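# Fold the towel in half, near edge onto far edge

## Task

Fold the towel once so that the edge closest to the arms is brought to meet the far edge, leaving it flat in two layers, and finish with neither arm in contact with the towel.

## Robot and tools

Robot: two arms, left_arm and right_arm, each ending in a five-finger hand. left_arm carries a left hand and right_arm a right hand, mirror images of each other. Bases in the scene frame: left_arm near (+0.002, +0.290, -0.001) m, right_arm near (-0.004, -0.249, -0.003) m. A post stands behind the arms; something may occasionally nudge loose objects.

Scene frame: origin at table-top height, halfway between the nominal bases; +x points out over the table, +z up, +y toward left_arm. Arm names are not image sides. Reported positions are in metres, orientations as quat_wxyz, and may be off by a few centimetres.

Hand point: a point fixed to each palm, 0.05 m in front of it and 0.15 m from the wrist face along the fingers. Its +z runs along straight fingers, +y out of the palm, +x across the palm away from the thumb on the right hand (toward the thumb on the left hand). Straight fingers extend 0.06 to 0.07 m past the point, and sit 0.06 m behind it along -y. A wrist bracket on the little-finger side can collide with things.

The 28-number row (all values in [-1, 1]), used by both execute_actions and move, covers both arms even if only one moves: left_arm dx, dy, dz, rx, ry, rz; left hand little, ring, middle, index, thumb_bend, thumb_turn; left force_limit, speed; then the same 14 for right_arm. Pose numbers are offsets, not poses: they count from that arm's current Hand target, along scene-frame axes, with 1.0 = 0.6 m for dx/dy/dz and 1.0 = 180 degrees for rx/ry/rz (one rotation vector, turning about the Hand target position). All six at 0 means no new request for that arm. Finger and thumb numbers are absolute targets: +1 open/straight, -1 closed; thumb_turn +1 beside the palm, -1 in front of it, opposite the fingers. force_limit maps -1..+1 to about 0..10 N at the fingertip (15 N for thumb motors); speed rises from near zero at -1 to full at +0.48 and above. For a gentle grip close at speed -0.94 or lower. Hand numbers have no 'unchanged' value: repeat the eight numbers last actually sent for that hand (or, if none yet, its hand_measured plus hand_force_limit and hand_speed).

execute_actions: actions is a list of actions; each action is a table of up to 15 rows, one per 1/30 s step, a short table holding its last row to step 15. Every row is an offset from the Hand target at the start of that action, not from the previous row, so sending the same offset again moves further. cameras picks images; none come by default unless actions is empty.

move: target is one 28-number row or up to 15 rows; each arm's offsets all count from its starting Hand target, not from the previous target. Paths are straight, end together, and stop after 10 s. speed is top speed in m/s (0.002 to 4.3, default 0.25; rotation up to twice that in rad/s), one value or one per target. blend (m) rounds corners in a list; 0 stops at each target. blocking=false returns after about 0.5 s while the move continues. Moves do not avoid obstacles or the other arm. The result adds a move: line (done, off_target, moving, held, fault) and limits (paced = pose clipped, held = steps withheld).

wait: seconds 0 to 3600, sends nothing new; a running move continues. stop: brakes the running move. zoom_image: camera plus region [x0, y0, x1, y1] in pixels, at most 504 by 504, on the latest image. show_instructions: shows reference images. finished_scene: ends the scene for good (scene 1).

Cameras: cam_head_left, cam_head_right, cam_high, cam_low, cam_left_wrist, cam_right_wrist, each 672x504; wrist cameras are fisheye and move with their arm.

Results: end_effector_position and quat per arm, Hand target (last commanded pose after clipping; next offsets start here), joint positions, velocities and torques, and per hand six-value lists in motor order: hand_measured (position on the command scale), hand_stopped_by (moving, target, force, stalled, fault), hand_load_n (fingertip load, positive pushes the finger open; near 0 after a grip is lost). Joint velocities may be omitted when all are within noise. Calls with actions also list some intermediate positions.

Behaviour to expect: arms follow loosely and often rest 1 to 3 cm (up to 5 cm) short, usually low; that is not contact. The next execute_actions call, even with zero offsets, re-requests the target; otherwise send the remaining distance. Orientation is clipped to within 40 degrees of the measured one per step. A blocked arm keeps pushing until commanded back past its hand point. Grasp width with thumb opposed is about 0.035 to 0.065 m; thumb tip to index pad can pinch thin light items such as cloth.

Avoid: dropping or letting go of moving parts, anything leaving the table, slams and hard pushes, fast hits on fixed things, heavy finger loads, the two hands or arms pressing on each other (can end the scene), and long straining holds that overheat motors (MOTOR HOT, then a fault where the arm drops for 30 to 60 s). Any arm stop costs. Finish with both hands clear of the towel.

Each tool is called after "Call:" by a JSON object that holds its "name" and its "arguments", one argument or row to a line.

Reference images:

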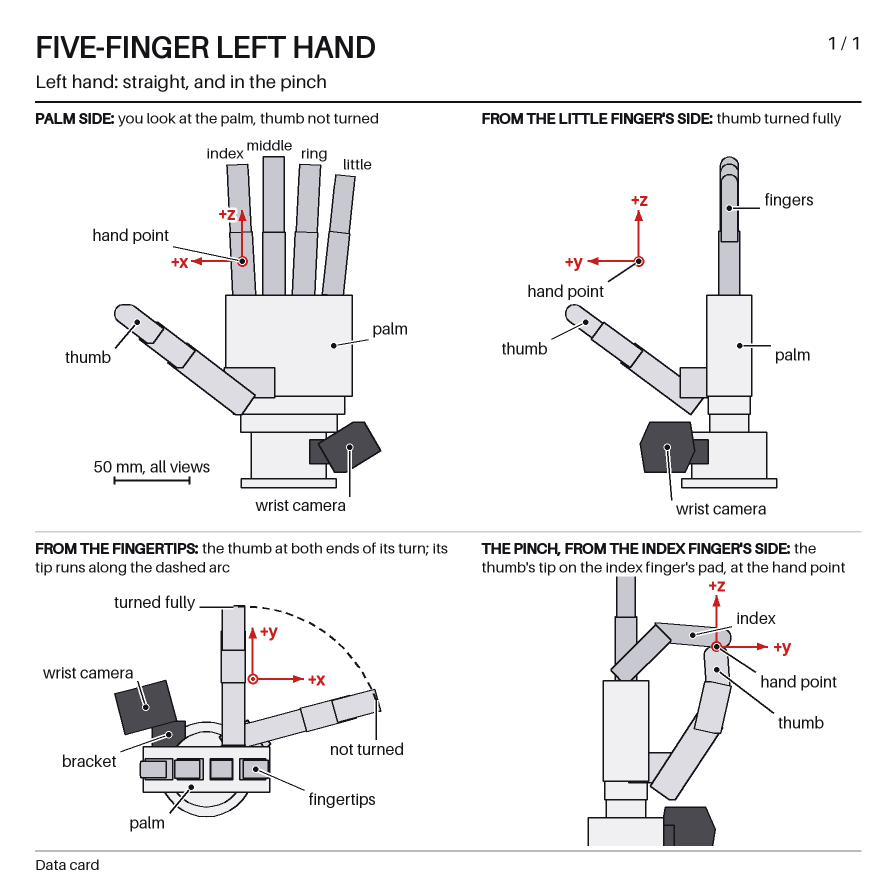

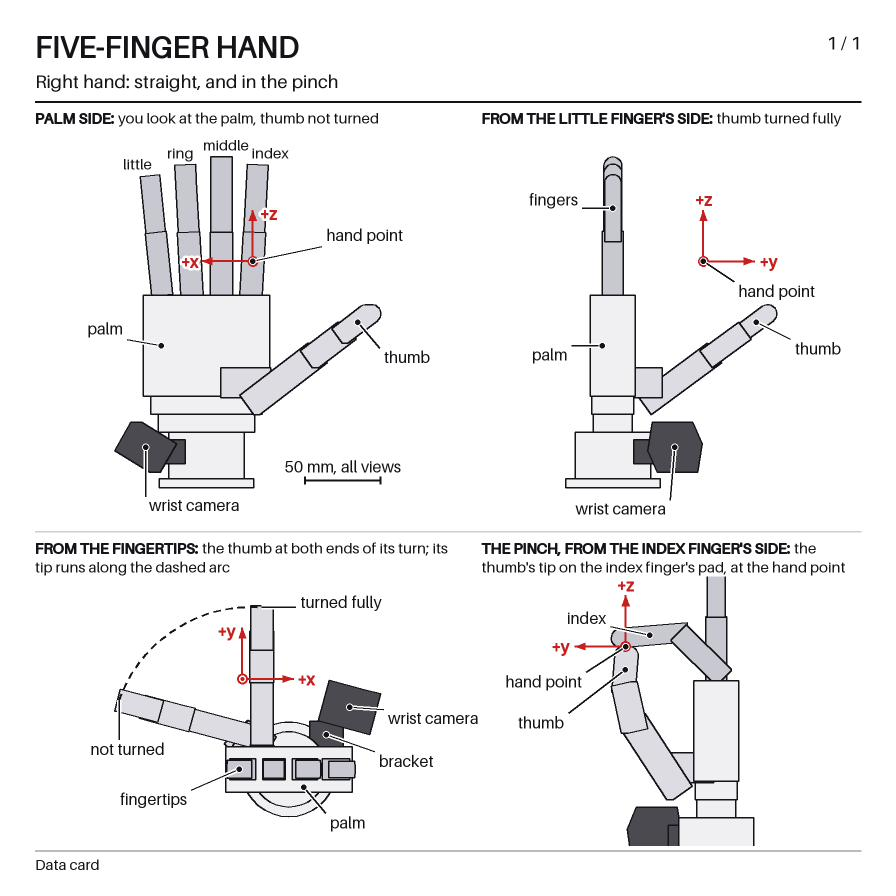

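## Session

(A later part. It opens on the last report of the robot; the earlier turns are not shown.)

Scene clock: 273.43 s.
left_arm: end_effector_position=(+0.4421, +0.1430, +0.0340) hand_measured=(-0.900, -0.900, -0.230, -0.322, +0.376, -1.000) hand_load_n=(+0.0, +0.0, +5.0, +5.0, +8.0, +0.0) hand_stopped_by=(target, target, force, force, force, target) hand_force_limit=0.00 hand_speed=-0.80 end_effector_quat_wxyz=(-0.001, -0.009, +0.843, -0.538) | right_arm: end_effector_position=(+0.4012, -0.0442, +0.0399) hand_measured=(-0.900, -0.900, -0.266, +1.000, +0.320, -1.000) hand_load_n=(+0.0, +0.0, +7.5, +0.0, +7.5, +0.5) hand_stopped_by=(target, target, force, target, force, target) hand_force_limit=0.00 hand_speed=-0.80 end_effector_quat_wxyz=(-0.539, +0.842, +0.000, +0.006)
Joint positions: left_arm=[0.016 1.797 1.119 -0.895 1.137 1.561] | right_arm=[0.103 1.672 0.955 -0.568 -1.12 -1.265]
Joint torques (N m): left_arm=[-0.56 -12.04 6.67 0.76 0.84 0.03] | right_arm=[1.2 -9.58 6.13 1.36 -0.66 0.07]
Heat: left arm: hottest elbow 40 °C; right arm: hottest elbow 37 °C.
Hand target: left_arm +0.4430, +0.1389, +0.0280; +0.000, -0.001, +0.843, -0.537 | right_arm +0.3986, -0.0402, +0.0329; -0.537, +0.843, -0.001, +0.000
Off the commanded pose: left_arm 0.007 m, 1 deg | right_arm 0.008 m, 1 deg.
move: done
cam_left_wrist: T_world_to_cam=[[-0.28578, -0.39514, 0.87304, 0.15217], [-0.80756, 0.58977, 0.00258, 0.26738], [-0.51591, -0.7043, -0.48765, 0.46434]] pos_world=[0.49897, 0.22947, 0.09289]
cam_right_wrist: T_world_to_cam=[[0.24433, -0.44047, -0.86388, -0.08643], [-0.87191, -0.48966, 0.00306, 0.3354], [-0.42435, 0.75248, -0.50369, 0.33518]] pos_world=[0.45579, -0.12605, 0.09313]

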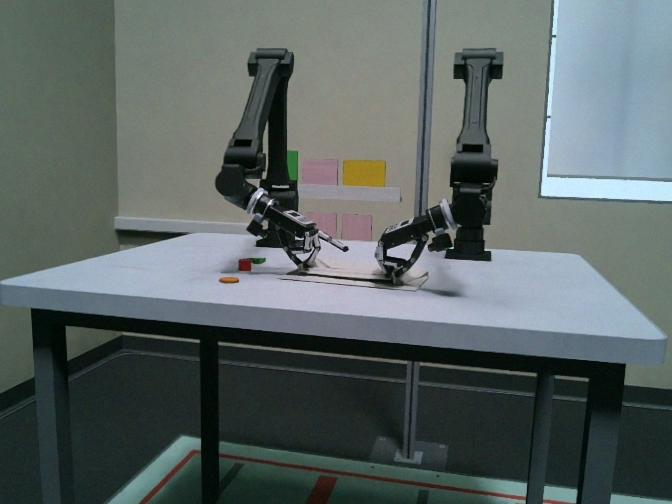

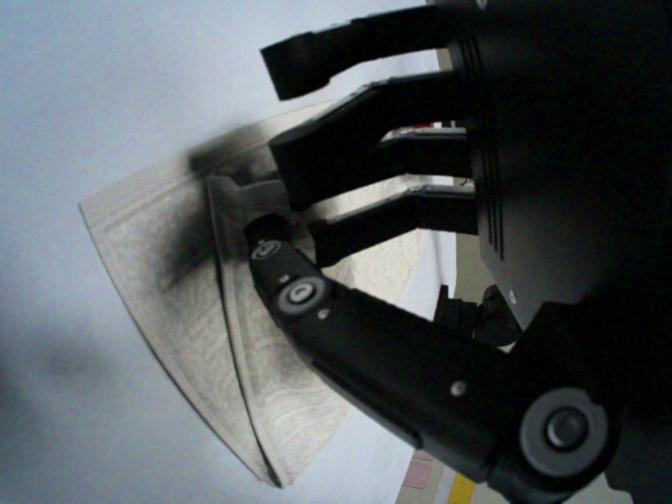

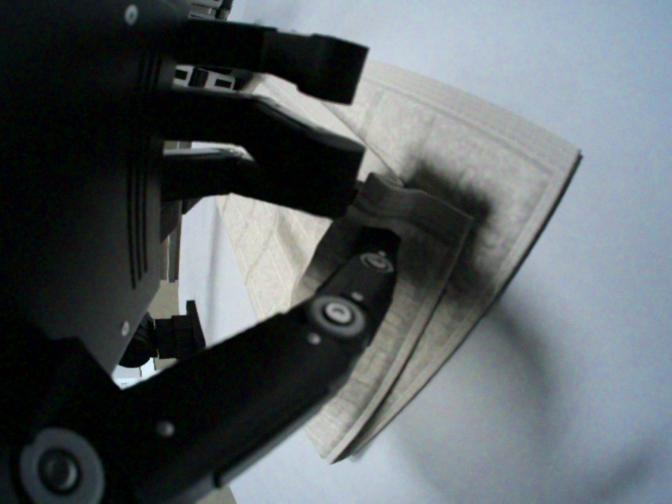

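Call:
{"name": "move", "arguments": {
  "target": [
    [0,0,0,0,0,0,-0.9,-0.9,0.1,0.1,0.6,-1,0,-0.85,0,0,0,0,0,0,-0.9,-0.9,0.1,1,0.6,-1,0,-0.85],
    [0,0,0.06,0,0,0,-0.9,-0.9,0.1,0.1,0.6,-1,0,-0.85,0,0,0.06,0,0,0,-0.9,-0.9,0.1,1,0.6,-1,0,-0.85],
    [0,0.1,0.18,0,0,0,-0.9,-0.9,0.1,0.1,0.6,-1,0,-0.85,0,-0.1,0.18,0,0,0,-0.9,-0.9,0.1,1,0.6,-1,0,-0.85]
  ],
  "cameras": ["all"],
  "speed": 0.08
}}

Call:
{"name": "zoom_image", "arguments": {
  "camera": "cam_low",
  "region": [220, 190, 460, 310]
}}

Call:
{"name": "zoom_image", "arguments": {
  "camera": "cam_right_wrist",
  "region": [260, 20, 620, 400]
}}

Call:
{"name": "zoom_image", "arguments": {
  "camera": "cam_left_wrist",
  "region": [60, 60, 400, 420]
}}

Scene clock: 278.57 s.
left_arm: end_effector_position=(+0.4301, +0.1920, +0.1204) hand_measured=(-0.900, -0.900, +0.100, +0.100, +0.600, -1.000) hand_load_n=(+0.0, +0.0, +0.0, +0.0, +0.0, +0.0) hand_stopped_by=(target, target, target, target, target, target) hand_force_limit=0.00 hand_speed=-0.85 end_effector_quat_wxyz=(-0.021, -0.010, +0.842, -0.539) | right_arm: end_effector_position=(+0.3824, -0.0966, +0.1266) hand_measured=(-0.900, -0.900, +0.100, +1.000, +0.600, -1.000) hand_load_n=(+0.0, +0.0, +0.0, +0.0, +0.0, +0.0) hand_stopped_by=(target, target, target, target, target, target) hand_force_limit=0.00 hand_speed=-0.85 end_effector_quat_wxyz=(-0.535, +0.844, -0.009, -0.019)
Joint positions: left_arm=[0.12 1.726 1.271 -1.413 1.119 1.848] | right_arm=[-0.013 1.557 1.092 -1.141 -1.13 -1.564]
Joint torques (N m): left_arm=[1.61 -13.74 10.62 -0.81 0.83 0.06] | right_arm=[-0.38 -9.88 10.35 -0.31 -1.09 -0.05]
Heat: left arm: hottest elbow 40 °C; right arm: hottest elbow 37 °C.
Hand target: left_arm +0.4431, +0.1990, +0.1361; +0.000, -0.001, +0.843, -0.537 | right_arm +0.3986, -0.1002, +0.1410; -0.537, +0.843, +0.000, +0.000
Off the commanded pose: left_arm 0.021 m, 3 deg | right_arm 0.022 m, 2 deg.
move: off_target (left_arm, right_arm)
cam_left_wrist: T_world_to_cam=[[-0.26267, -0.38709, 0.88384, 0.07988], [-0.79509, 0.6058, 0.02903, 0.2169], [-0.54666, -0.6951, -0.46689, 0.5437]] pos_world=[0.49066, 0.27746, 0.17695]
cam_right_wrist: T_world_to_cam=[[0.20549, -0.44582, -0.87122, -0.01484], [-0.8644, -0.50011, 0.05203, 0.28308], [-0.4589, 0.74239, -0.48813, 0.42053]] pos_world=[0.44072, -0.17724, 0.17761]

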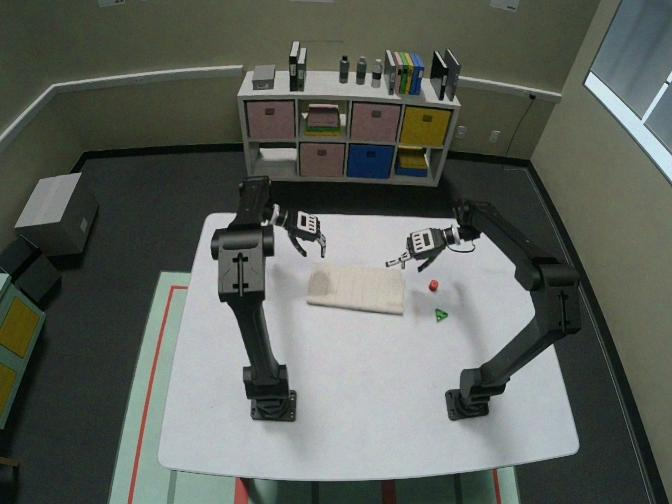

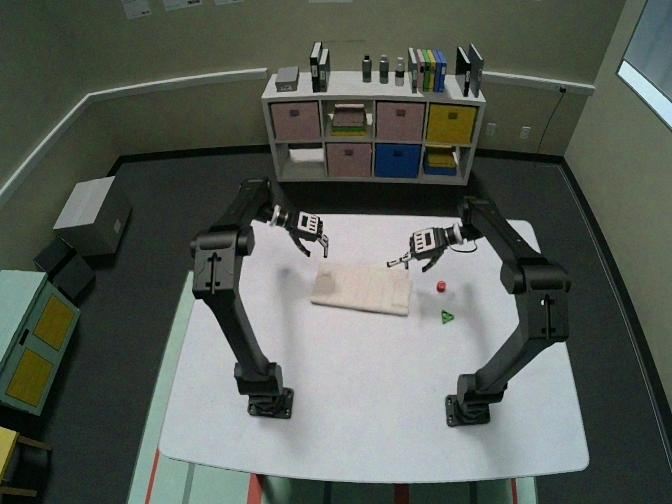

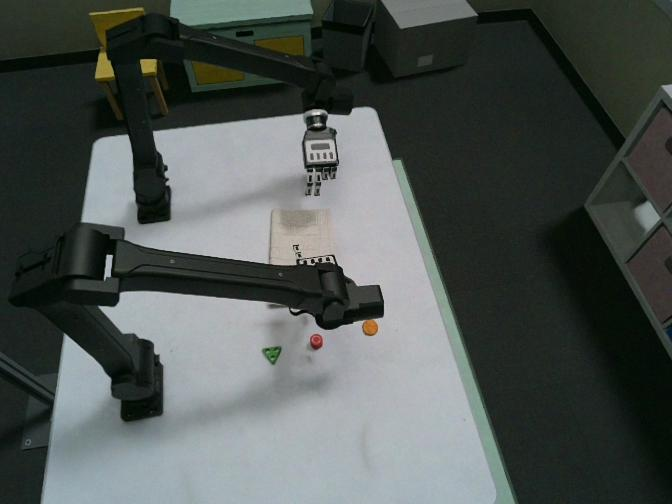

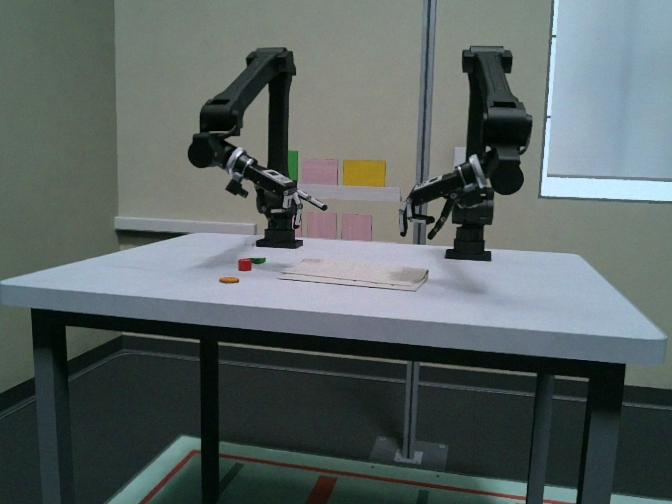

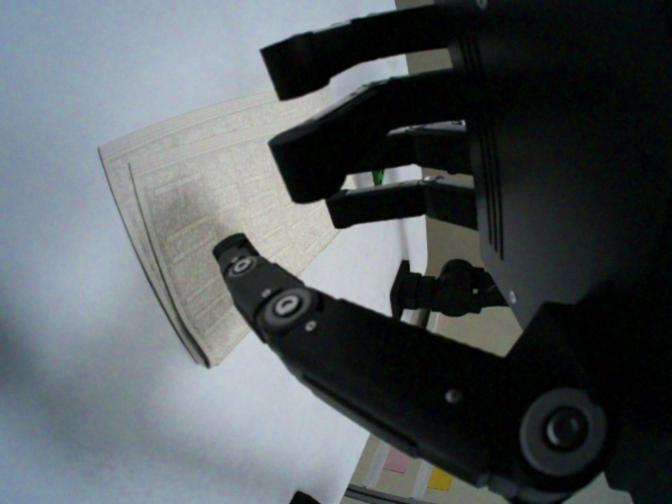

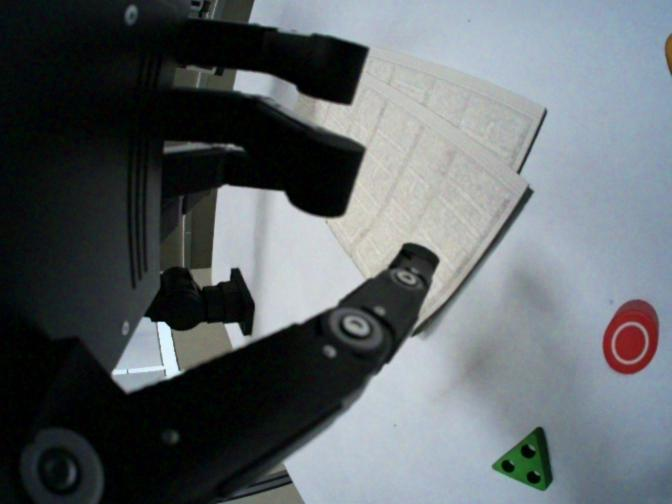

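Scaled by 2.100.

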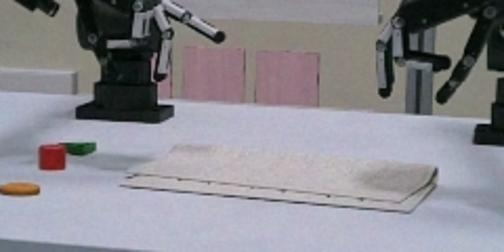

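Scaled by 1.326 from the camera's image (finer frame: 960x720).

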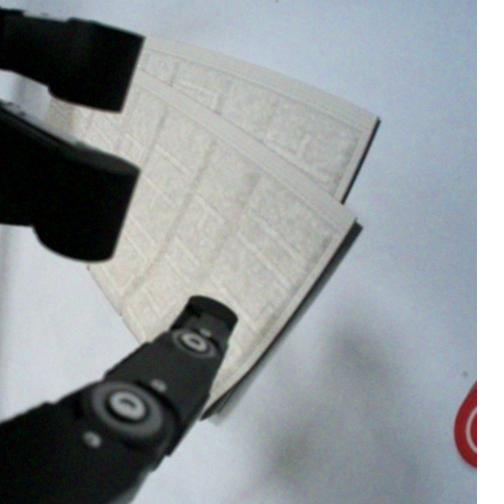

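Scaled by 1.400 from the camera's image (finer frame: 960x720).

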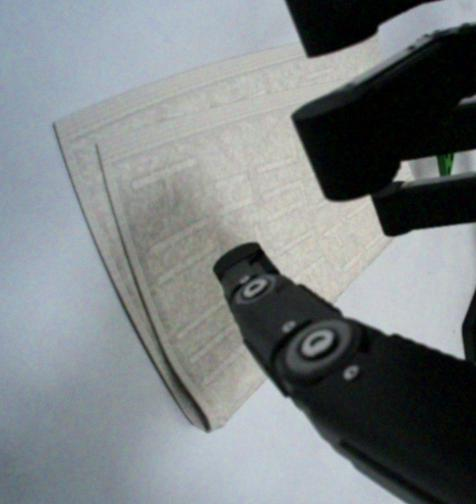

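Call:
{"name": "move", "arguments": {
  "target": [
    [0,0,0,0,0,0,-0.9,-0.9,0.1,0.1,0.6,-1,0,-0.85,-0.035,0.018,-0.12,0,0,0,-0.9,-0.9,0,0,1,1,0,-0.2]
  ],
  "cameras": ["cam_low","cam_right_wrist","cam_head_right"],
  "speed": 0.08
}}

Call:
{"name": "zoom_image", "arguments": {
  "camera": "cam_low",
  "region": [220, 190, 460, 310]
}}

Call:
{"name": "zoom_image", "arguments": {
  "camera": "cam_head_right",
  "region": [290, 230, 440, 330]
}}

Scene clock: 283.27 s.
left_arm: end_effector_position=(+0.4302, +0.1920, +0.1204) hand_measured=(-0.900, -0.900, +0.100, +0.100, +0.600, -1.000) hand_load_n=(+0.0, +0.0, +0.0, +0.0, +0.5, +0.0) hand_stopped_by=(target, target, target, target, target, target) hand_force_limit=0.00 hand_speed=-0.85 end_effector_quat_wxyz=(-0.020, -0.010, +0.842, -0.539) | right_arm: end_effector_position=(+0.3797, -0.0947, +0.0740) hand_measured=(-0.900, -0.900, +0.000, +0.000, +1.000, +1.000) hand_load_n=(+0.0, +0.0, +0.0, +0.0, +0.0, -0.5) hand_stopped_by=(target, target, target, target, target, target) hand_force_limit=0.00 hand_speed=-0.20 end_effector_quat_wxyz=(-0.536, +0.844, -0.001, +0.007)
Joint positions: left_arm=[0.12 1.726 1.271 -1.413 1.119 1.849] | right_arm=[-0.01 1.586 0.97 -0.901 -1.132 -1.522]
Joint torques (N m): left_arm=[1.49 -13.68 10.62 -0.8 0.84 0.05] | right_arm=[1.32 -8.76 6.35 0.96 -1.01 0.11]
Heat: left arm: hottest elbow 41 °C; right arm: hottest elbow 38 °C.
Hand target: left_arm +0.4431, +0.1990, +0.1361; +0.000, -0.001, +0.843, -0.537 | right_arm +0.3775, -0.0894, +0.0690; -0.537, +0.843, +0.000, +0.000
Off the commanded pose: left_arm 0.022 m, 3 deg | right_arm 0.008 m, 1 deg.
move: done
cam_right_wrist: T_world_to_cam=[[0.24332, -0.44722, -0.86069, -0.07451], [-0.87326, -0.48722, 0.00629, 0.29239], [-0.42216, 0.75007, -0.50909, 0.38048]] pos_world=[0.43409, -0.17625, 0.12772]
Images, in order (width x height): cam_head_right 672x504, cam_low 672x504, cam_right_wrist 672x504.

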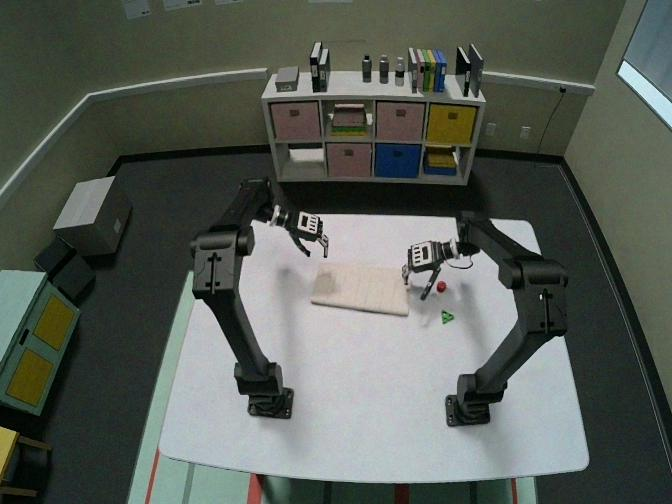

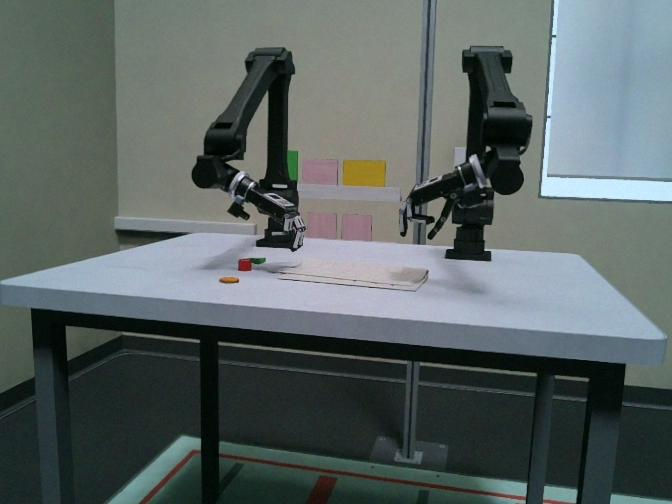

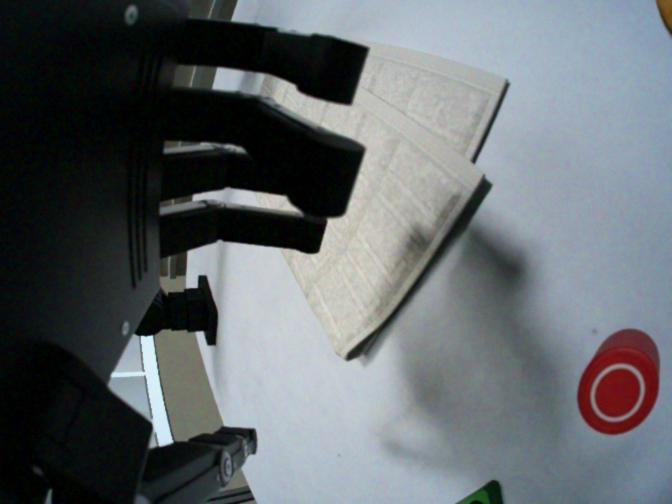

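Scaled by 2.100.

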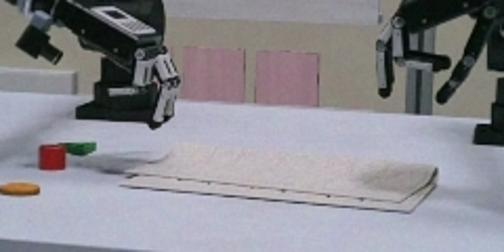

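Scaled by 3.360.

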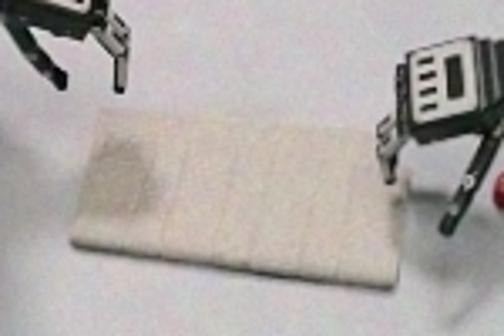

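Call:
{"name": "move", "arguments": {
  "target": [
    [0,0,0,0,0,0,-0.9,-0.9,0.1,0.1,0.6,-1,0,-0.85,0,0.015,-0.085,0,0,0,-0.9,-0.9,0,0,1,1,0,-0.2],
    [0,0,0,0,0,0,-0.9,-0.9,0.1,0.1,0.6,-1,0,-0.85,0.045,0.015,-0.085,0,0,0,-0.9,-0.9,0,0,1,1,0,-0.2]
  ],
  "cameras": ["cam_low","cam_right_wrist","cam_head_right"],
  "speed": 0.04
}}

Call:
{"name": "zoom_image", "arguments": {
  "camera": "cam_low",
  "region": [220, 190, 460, 310]
}}

Call:
{"name": "zoom_image", "arguments": {
  "camera": "cam_head_right",
  "region": [290, 230, 440, 330]
}}

Scene clock: 286.40 s.
left_arm: end_effector_position=(+0.4302, +0.1920, +0.1204) hand_measured=(-0.900, -0.900, +0.100, +0.100, +0.600, -1.000) hand_load_n=(+0.0, +0.0, +0.0, +0.0, +0.0, +0.0) hand_stopped_by=(target, target, target, target, target, target) hand_force_limit=0.00 hand_speed=-0.85 end_effector_quat_wxyz=(-0.020, -0.010, +0.842, -0.539) | right_arm: end_effector_position=(+0.3984, -0.0824, +0.0289) hand_measured=(-0.900, -0.900, +0.000, +0.000, +1.000, +1.000) hand_load_n=(+0.0, +0.0, -1.5, +0.0, +0.0, +0.0) hand_stopped_by=(target, target, target, target, target, target) hand_force_limit=0.00 hand_speed=-0.20 end_effector_quat_wxyz=(-0.545, +0.838, -0.003, +0.008)
Joint positions: left_arm=[0.12 1.726 1.271 -1.413 1.119 1.849] | right_arm=[0.011 1.704 0.964 -0.718 -1.15 -1.459]
Joint torques (N m): left_arm=[1.67 -13.63 10.65 -0.8 0.82 0.06] | right_arm=[1.2 -8.23 8.02 0.13 -0.12 -0.06]
Heat: left arm: hottest elbow 41 °C; right arm: hottest elbow 38 °C.
Hand target: left_arm +0.4431, +0.1990, +0.1361; +0.000, -0.001, +0.843, -0.537 | right_arm +0.4045, -0.0803, +0.0180; -0.537, +0.843, +0.000, +0.000
Off the commanded pose: left_arm 0.022 m, 3 deg | right_arm 0.013 m, 1 deg.
move: off_target (right_arm)
cam_right_wrist: T_world_to_cam=[[0.24213, -0.43034, -0.86959, -0.1103], [-0.87477, -0.48451, -0.00381, 0.31606], [-0.41969, 0.76162, -0.49376, 0.35574]] pos_world=[0.45249, -0.16527, 0.08094]
Images, in order (width x height): cam_head_right 672x504, cam_low 672x504, cam_right_wrist 672x504.

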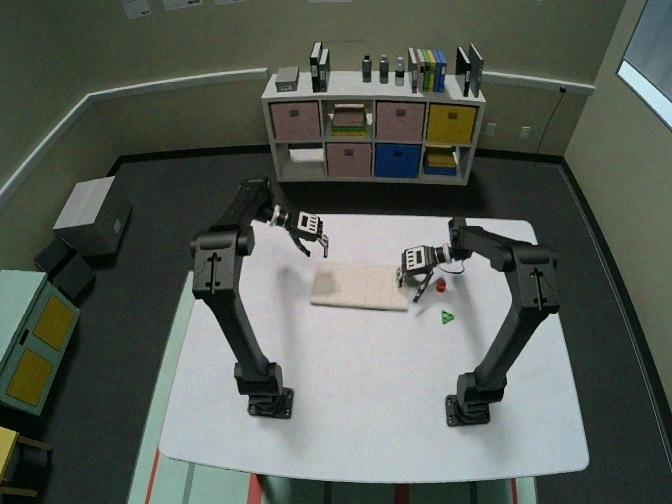

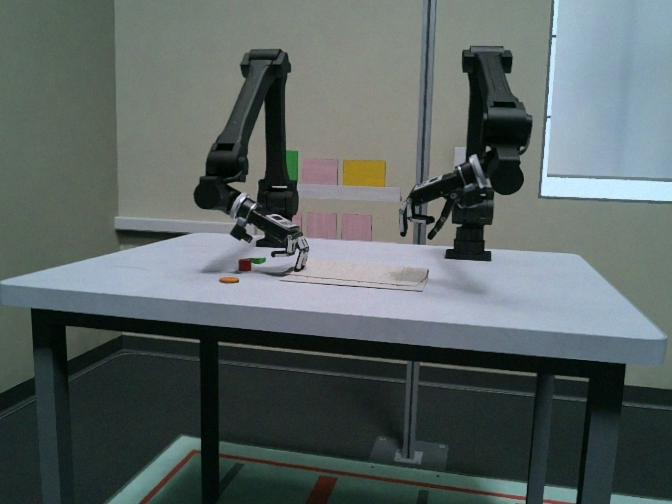

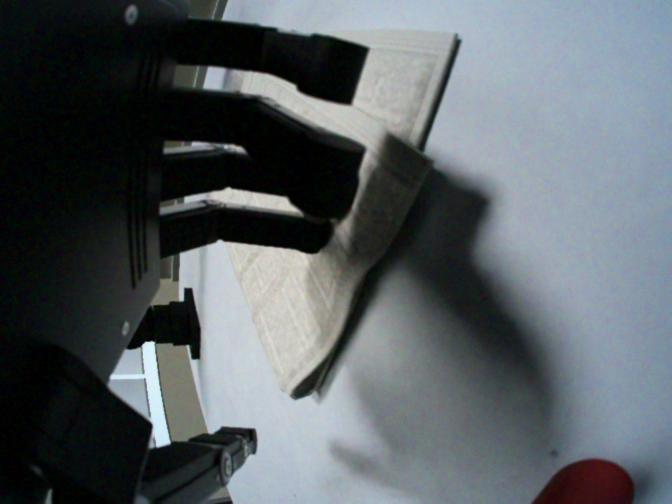

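Scaled by 2.100.

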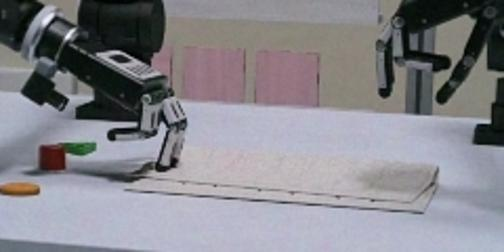

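Scaled by 3.360.

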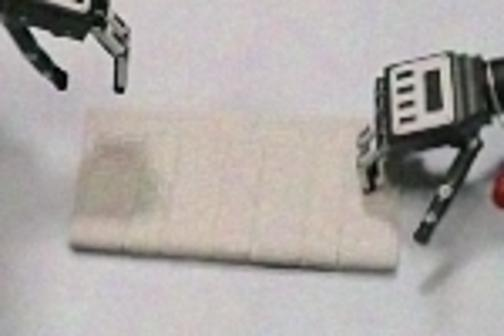

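Call:
{"name": "move", "arguments": {
  "target": [
    [0.0132,-0.335,-0.08,0,0,0,-0.9,-0.9,0,1,1,1,0,-0.4,0,0,0,0,0,0,-0.9,-0.9,0,0,1,1,0,-0.2],
    [0.0132,-0.335,-0.16,0,0,0,-0.9,-0.9,0,1,1,1,0,-0.4,0,0,0,0,0,0,-0.9,-0.9,0,0,1,1,0,-0.2]
  ],
  "cameras": ["cam_low","cam_right_wrist","cam_left_wrist","cam_head_right"],
  "speed": 0.08
}}

Call:
{"name": "zoom_image", "arguments": {
  "camera": "cam_low",
  "region": [220, 190, 460, 310]
}}

Call:
{"name": "zoom_image", "arguments": {
  "camera": "cam_head_right",
  "region": [290, 230, 440, 330]
}}

Scene clock: 292.00 s.
left_arm: end_effector_position=(+0.4547, -0.0020, +0.0758) hand_measured=(-0.900, -0.900, +0.000, +1.000, +1.000, +1.000) hand_load_n=(+0.0, +0.0, +0.0, +1.0, +0.0, -0.5) hand_stopped_by=(target, target, target, target, target, target) hand_force_limit=0.00 hand_speed=-0.40 end_effector_quat_wxyz=(+0.013, +0.012, +0.832, -0.555) | right_arm: end_effector_position=(+0.3979, -0.0819, +0.0286) hand_measured=(-0.900, -0.900, +0.000, +0.000, +1.000, +1.000) hand_load_n=(+0.0, +0.0, +0.0, +0.0, +0.0, +0.0) hand_stopped_by=(target, target, target, target, target, target) hand_force_limit=0.00 hand_speed=-0.20 end_effector_quat_wxyz=(-0.545, +0.838, -0.014, +0.000)
Joint positions: left_arm=[-0.27 1.728 1.1 -0.351 1.089 0.96] | right_arm=[0.011 1.71 0.967 -0.72 -1.151 -1.435]
Joint torques (N m): left_arm=[-0.26 -9.11 6.22 1.65 -0.81 0] | right_arm=[1.2 -8.35 7.69 0.28 -0.07 -0.32]
Heat: left arm: hottest elbow 41 °C; right arm: hottest elbow 38 °C.
Hand target: left_arm +0.4508, -0.0021, +0.0399; +0.000, -0.001, +0.843, -0.537 | right_arm +0.4046, -0.0803, +0.0181; -0.537, +0.843, +0.000, +0.000
Off the commanded pose: left_arm 0.036 m, 3 deg | right_arm 0.013 m, 2 deg.
move: off_target (left_arm)
cam_left_wrist: T_world_to_cam=[[-0.33403, -0.35486, 0.87321, 0.08391], [-0.79373, 0.60554, -0.05754, 0.36123], [-0.50835, -0.71232, -0.48393, 0.38533]] pos_world=[0.51063, 0.08551, 0.13398]
cam_right_wrist: T_world_to_cam=[[0.21615, -0.43133, -0.87592, -0.09972], [-0.87922, -0.4761, 0.01748, 0.31766], [-0.42456, 0.76634, -0.48214, 0.35701]] pos_world=[0.45242, -0.16537, 0.07923]
Images, in order (width x height): cam_head_right 672x504, cam_low 672x504, cam_left_wrist 672x504, cam_right_wrist 672x504.

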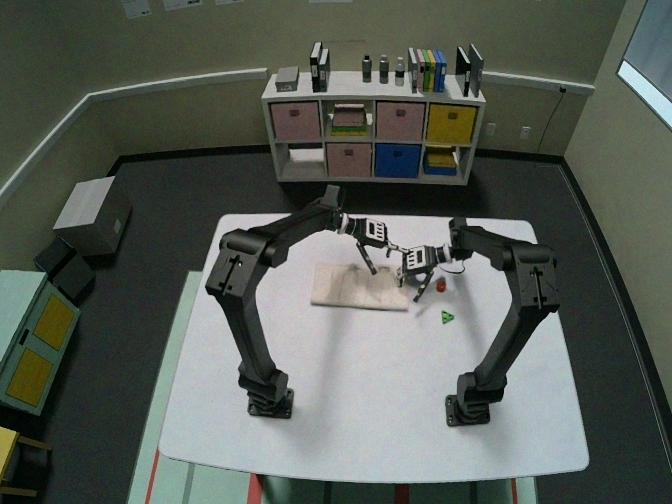

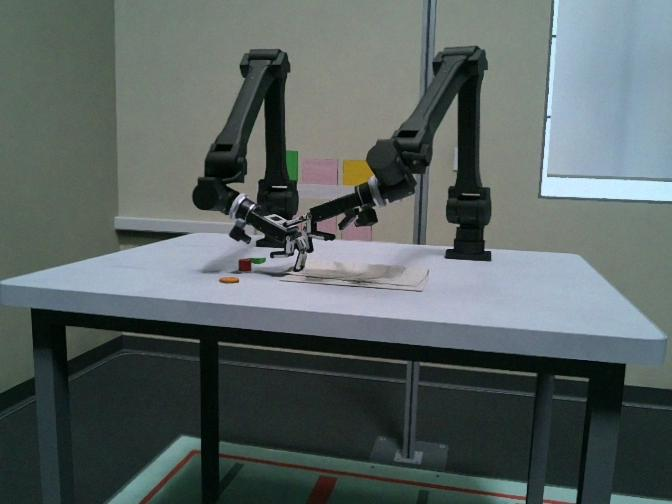

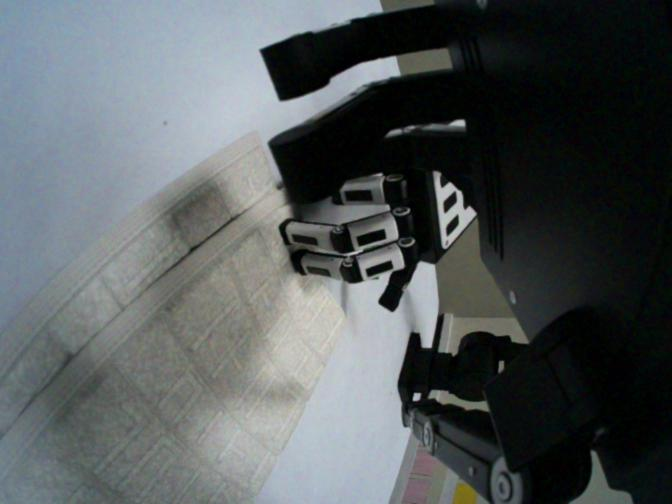

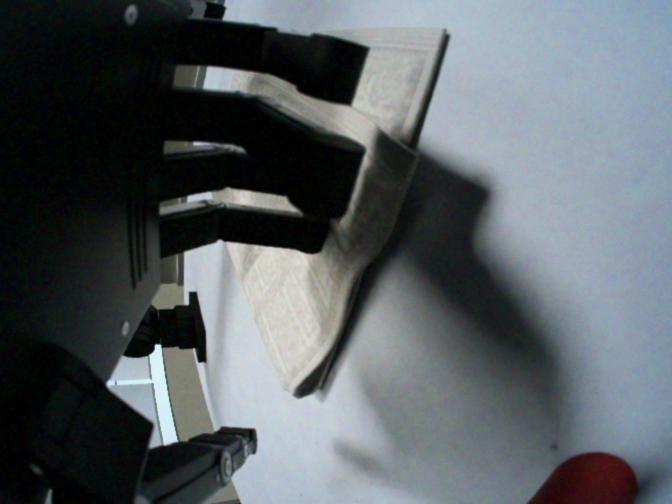

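Scaled by 2.100.

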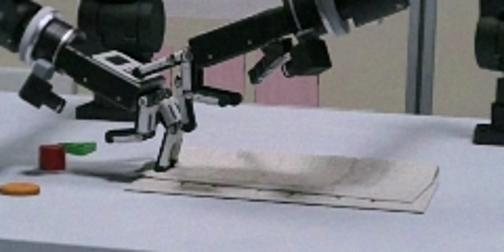

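Scaled by 3.360.

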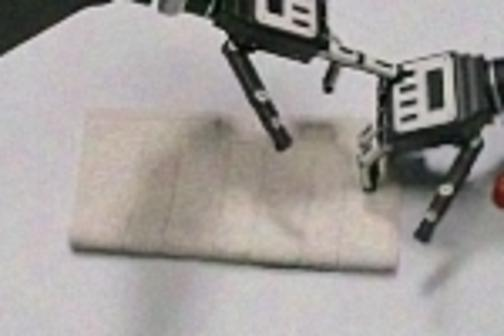

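Call:
{"name": "move", "arguments": {
  "target": [
    [0,0,0.13,0,0,0,-0.9,-0.9,0,1,1,1,0,-0.4,0,0,0,0,0,0,-0.9,-0.9,0,0,1,1,0,-0.2],
    [0,0.1,0.15,0,0,0,-0.9,-0.9,0,0.3,1,1,0,-0.4,0,0,0,0,0,0,-0.9,-0.9,0,0,1,1,0,-0.2]
  ],
  "cameras": ["cam_low","cam_head_right"],
  "speed": 0.08
}}

Scene clock: 296.30 s.
left_arm: end_effector_position=(+0.4346, +0.0556, +0.1094) hand_measured=(-0.900, -0.900, +0.000, +0.300, +1.000, +1.000) hand_load_n=(+0.0, +0.0, +0.0, +0.0, +0.0, +0.0) hand_stopped_by=(target, target, target, target, target, target) hand_force_limit=0.00 hand_speed=-0.40 end_effector_quat_wxyz=(-0.022, -0.012, +0.846, -0.533) | right_arm: end_effector_position=(+0.3985, -0.0818, +0.0288) hand_measured=(-0.900, -0.900, +0.000, +0.000, +1.000, +1.000) hand_load_n=(+0.0, +0.0, -1.5, +0.0, +0.0, -0.5) hand_stopped_by=(target, target, target, target, target, target) hand_force_limit=0.00 hand_speed=-0.20 end_effector_quat_wxyz=(-0.546, +0.838, -0.009, +0.002)
Joint positions: left_arm=[-0.173 1.657 1.152 -0.763 1.103 1.177] | right_arm=[0.011 1.71 0.968 -0.721 -1.153 -1.445]
Joint torques (N m): left_arm=[1.49 -13.57 11.4 0.13 1.01 0.02] | right_arm=[1.14 -8.35 7.64 0.32 0.01 -0.2]
Heat: left arm: hottest elbow 41 °C; right arm: hottest elbow 38 °C.
Hand target: left_arm +0.4508, +0.0579, +0.1301; +0.000, -0.001, +0.843, -0.537 | right_arm +0.4046, -0.0804, +0.0181; -0.537, +0.843, +0.000, +0.000
Off the commanded pose: left_arm 0.026 m, 3 deg | right_arm 0.012 m, 2 deg.
move: off_target (left_arm); target 2's new numbers were sent with left_arm's hand 0.026 m and 3 deg from that target
Images, in order (width x height): cam_head_right 672x504, cam_low 672x504.

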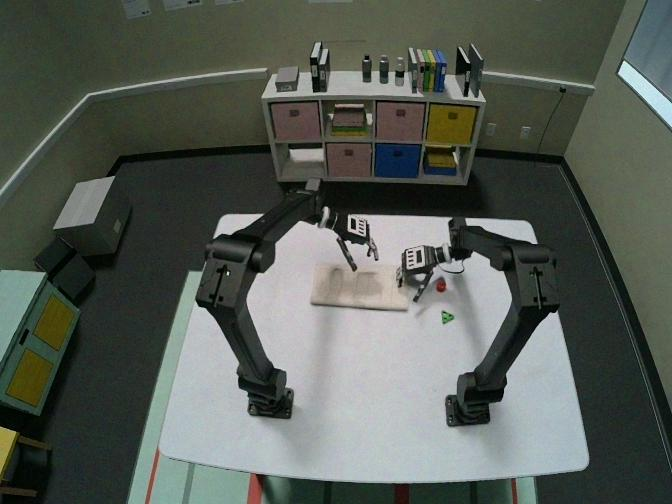

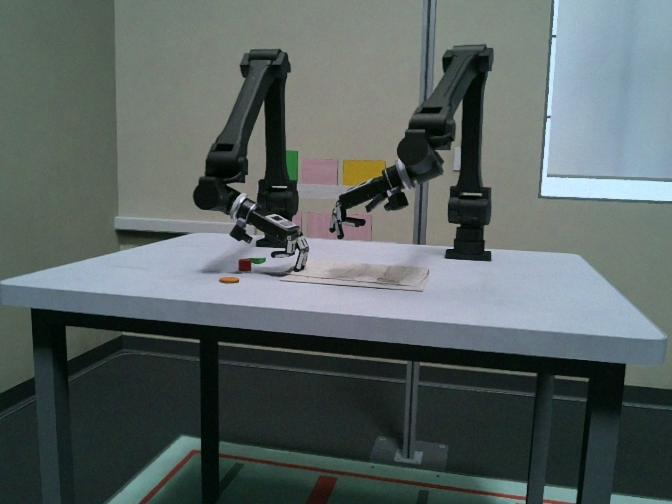

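Call:
{"name": "move", "arguments": {
  "target": [
    [0,-0.01,-0.13,0,0,0,-0.9,-0.9,0,-0.9,1,1,0,-0.4,0,0,0,0,0,0,-0.9,-0.9,0,0,1,1,0,-0.2],
    [0,-0.01,-0.19,0,0,0,-0.9,-0.9,0,-0.9,1,1,0,-0.4,0,0,0,0,0,0,-0.9,-0.9,0,0,1,1,0,-0.2]
  ],
  "cameras": ["cam_low","cam_high","cam_right_wrist","cam_left_wrist","cam_head_right"],
  "speed": 0.05
}}

Call:
{"name": "zoom_image", "arguments": {
  "camera": "cam_low",
  "region": [220, 190, 460, 310]
}}

Call:
{"name": "zoom_image", "arguments": {
  "camera": "cam_head_right",
  "region": [290, 230, 440, 330]
}}

Scene clock: 300.40 s.
left_arm: end_effector_position=(+0.4496, +0.0528, +0.0218) hand_measured=(-0.900, -0.900, +0.000, -0.900, +1.000, +1.000) hand_load_n=(+0.0, +0.0, +0.0, +0.0, +0.0, -0.5) hand_stopped_by=(target, target, target, target, target, target) hand_force_limit=0.00 hand_speed=-0.40 end_effector_quat_wxyz=(+0.001, +0.002, +0.843, -0.538) | right_arm: end_effector_position=(+0.3985, -0.0818, +0.0288) hand_measured=(-0.900, -0.900, +0.000, +0.000, +1.000, +1.000) hand_load_n=(+0.0, +0.0, -1.5, +0.0, +0.0, +0.0) hand_stopped_by=(target, target, target, target, target, target) hand_force_limit=0.00 hand_speed=-0.20 end_effector_quat_wxyz=(-0.546, +0.838, -0.009, +0.002)
Joint positions: left_arm=[-0.173 1.804 1.073 -0.479 1.103 1.173] | right_arm=[0.011 1.71 0.968 -0.721 -1.153 -1.445]
Joint torques (N m): left_arm=[0.44 -12.16 6.79 1.62 0.8 -0.17] | right_arm=[1.14 -8.41 7.64 0.32 0.01 -0.21]
Heat: left arm: hottest elbow 41 °C; right arm: hottest elbow 38 °C.
Hand target: left_arm +0.4508, +0.0519, +0.0160; +0.000, -0.001, +0.843, -0.537 | right_arm +0.4046, -0.0804, +0.0181; -0.537, +0.843, +0.000, +0.000
Off the commanded pose: left_arm 0.006 m, 0 deg | right_arm 0.012 m, 2 deg.
move: done
cam_left_wrist: T_world_to_cam=[[-0.3047, -0.39144, 0.86829, 0.13773], [-0.79727, 0.60357, -0.00768, 0.32152], [-0.52107, -0.6946, -0.496, 0.40066]] pos_world=[0.50707, 0.13815, 0.08161]
cam_right_wrist: T_world_to_cam=[[0.22581, -0.42882, -0.87471, -0.10336], [-0.8773, -0.47987, 0.00878, 0.3176], [-0.42351, 0.7654, -0.48456, 0.35688]] pos_world=[0.45311, -0.16507, 0.07974]
Images, in order (width x height): cam_head_right 672x504, cam_high 672x504, cam_low 672x504, cam_left_wrist 672x504, cam_right_wrist 672x504.

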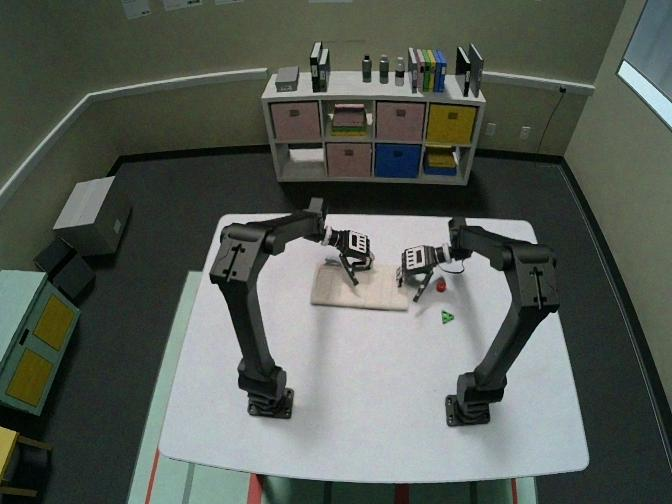

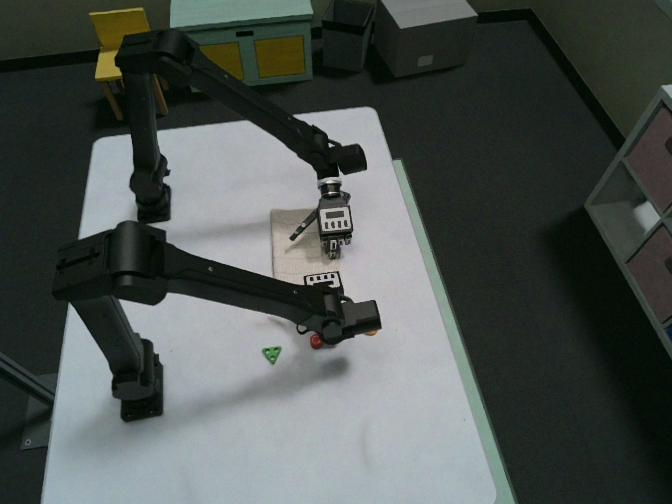

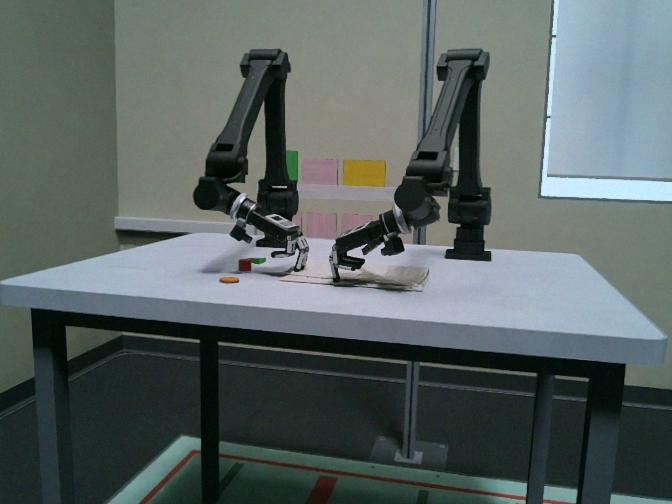

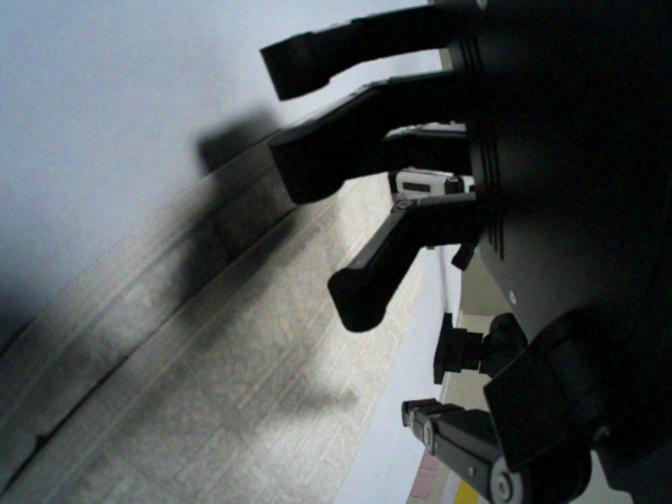

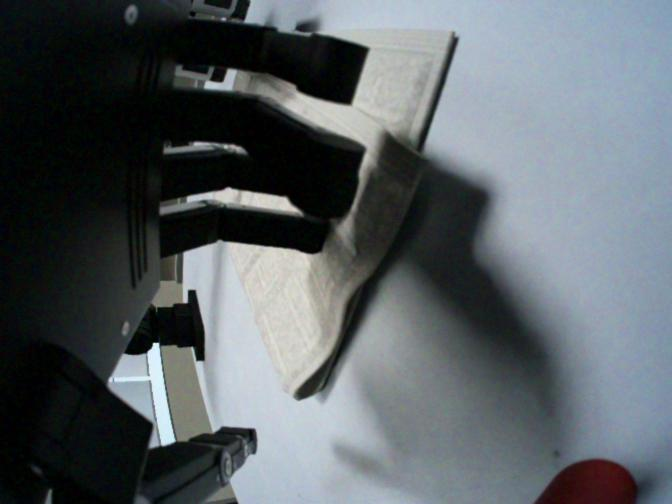

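Scaled by 2.100.

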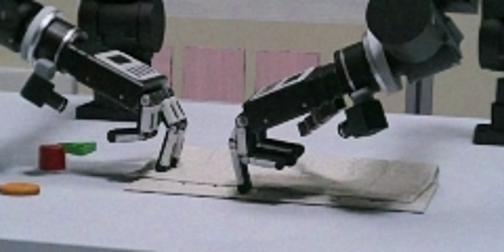

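Scaled by 3.360.

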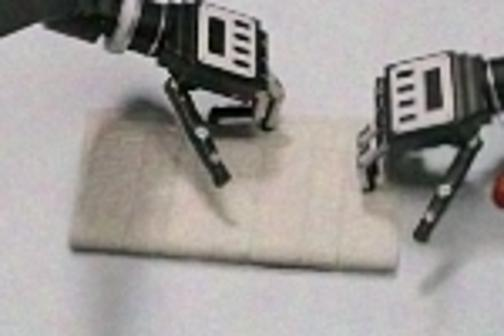

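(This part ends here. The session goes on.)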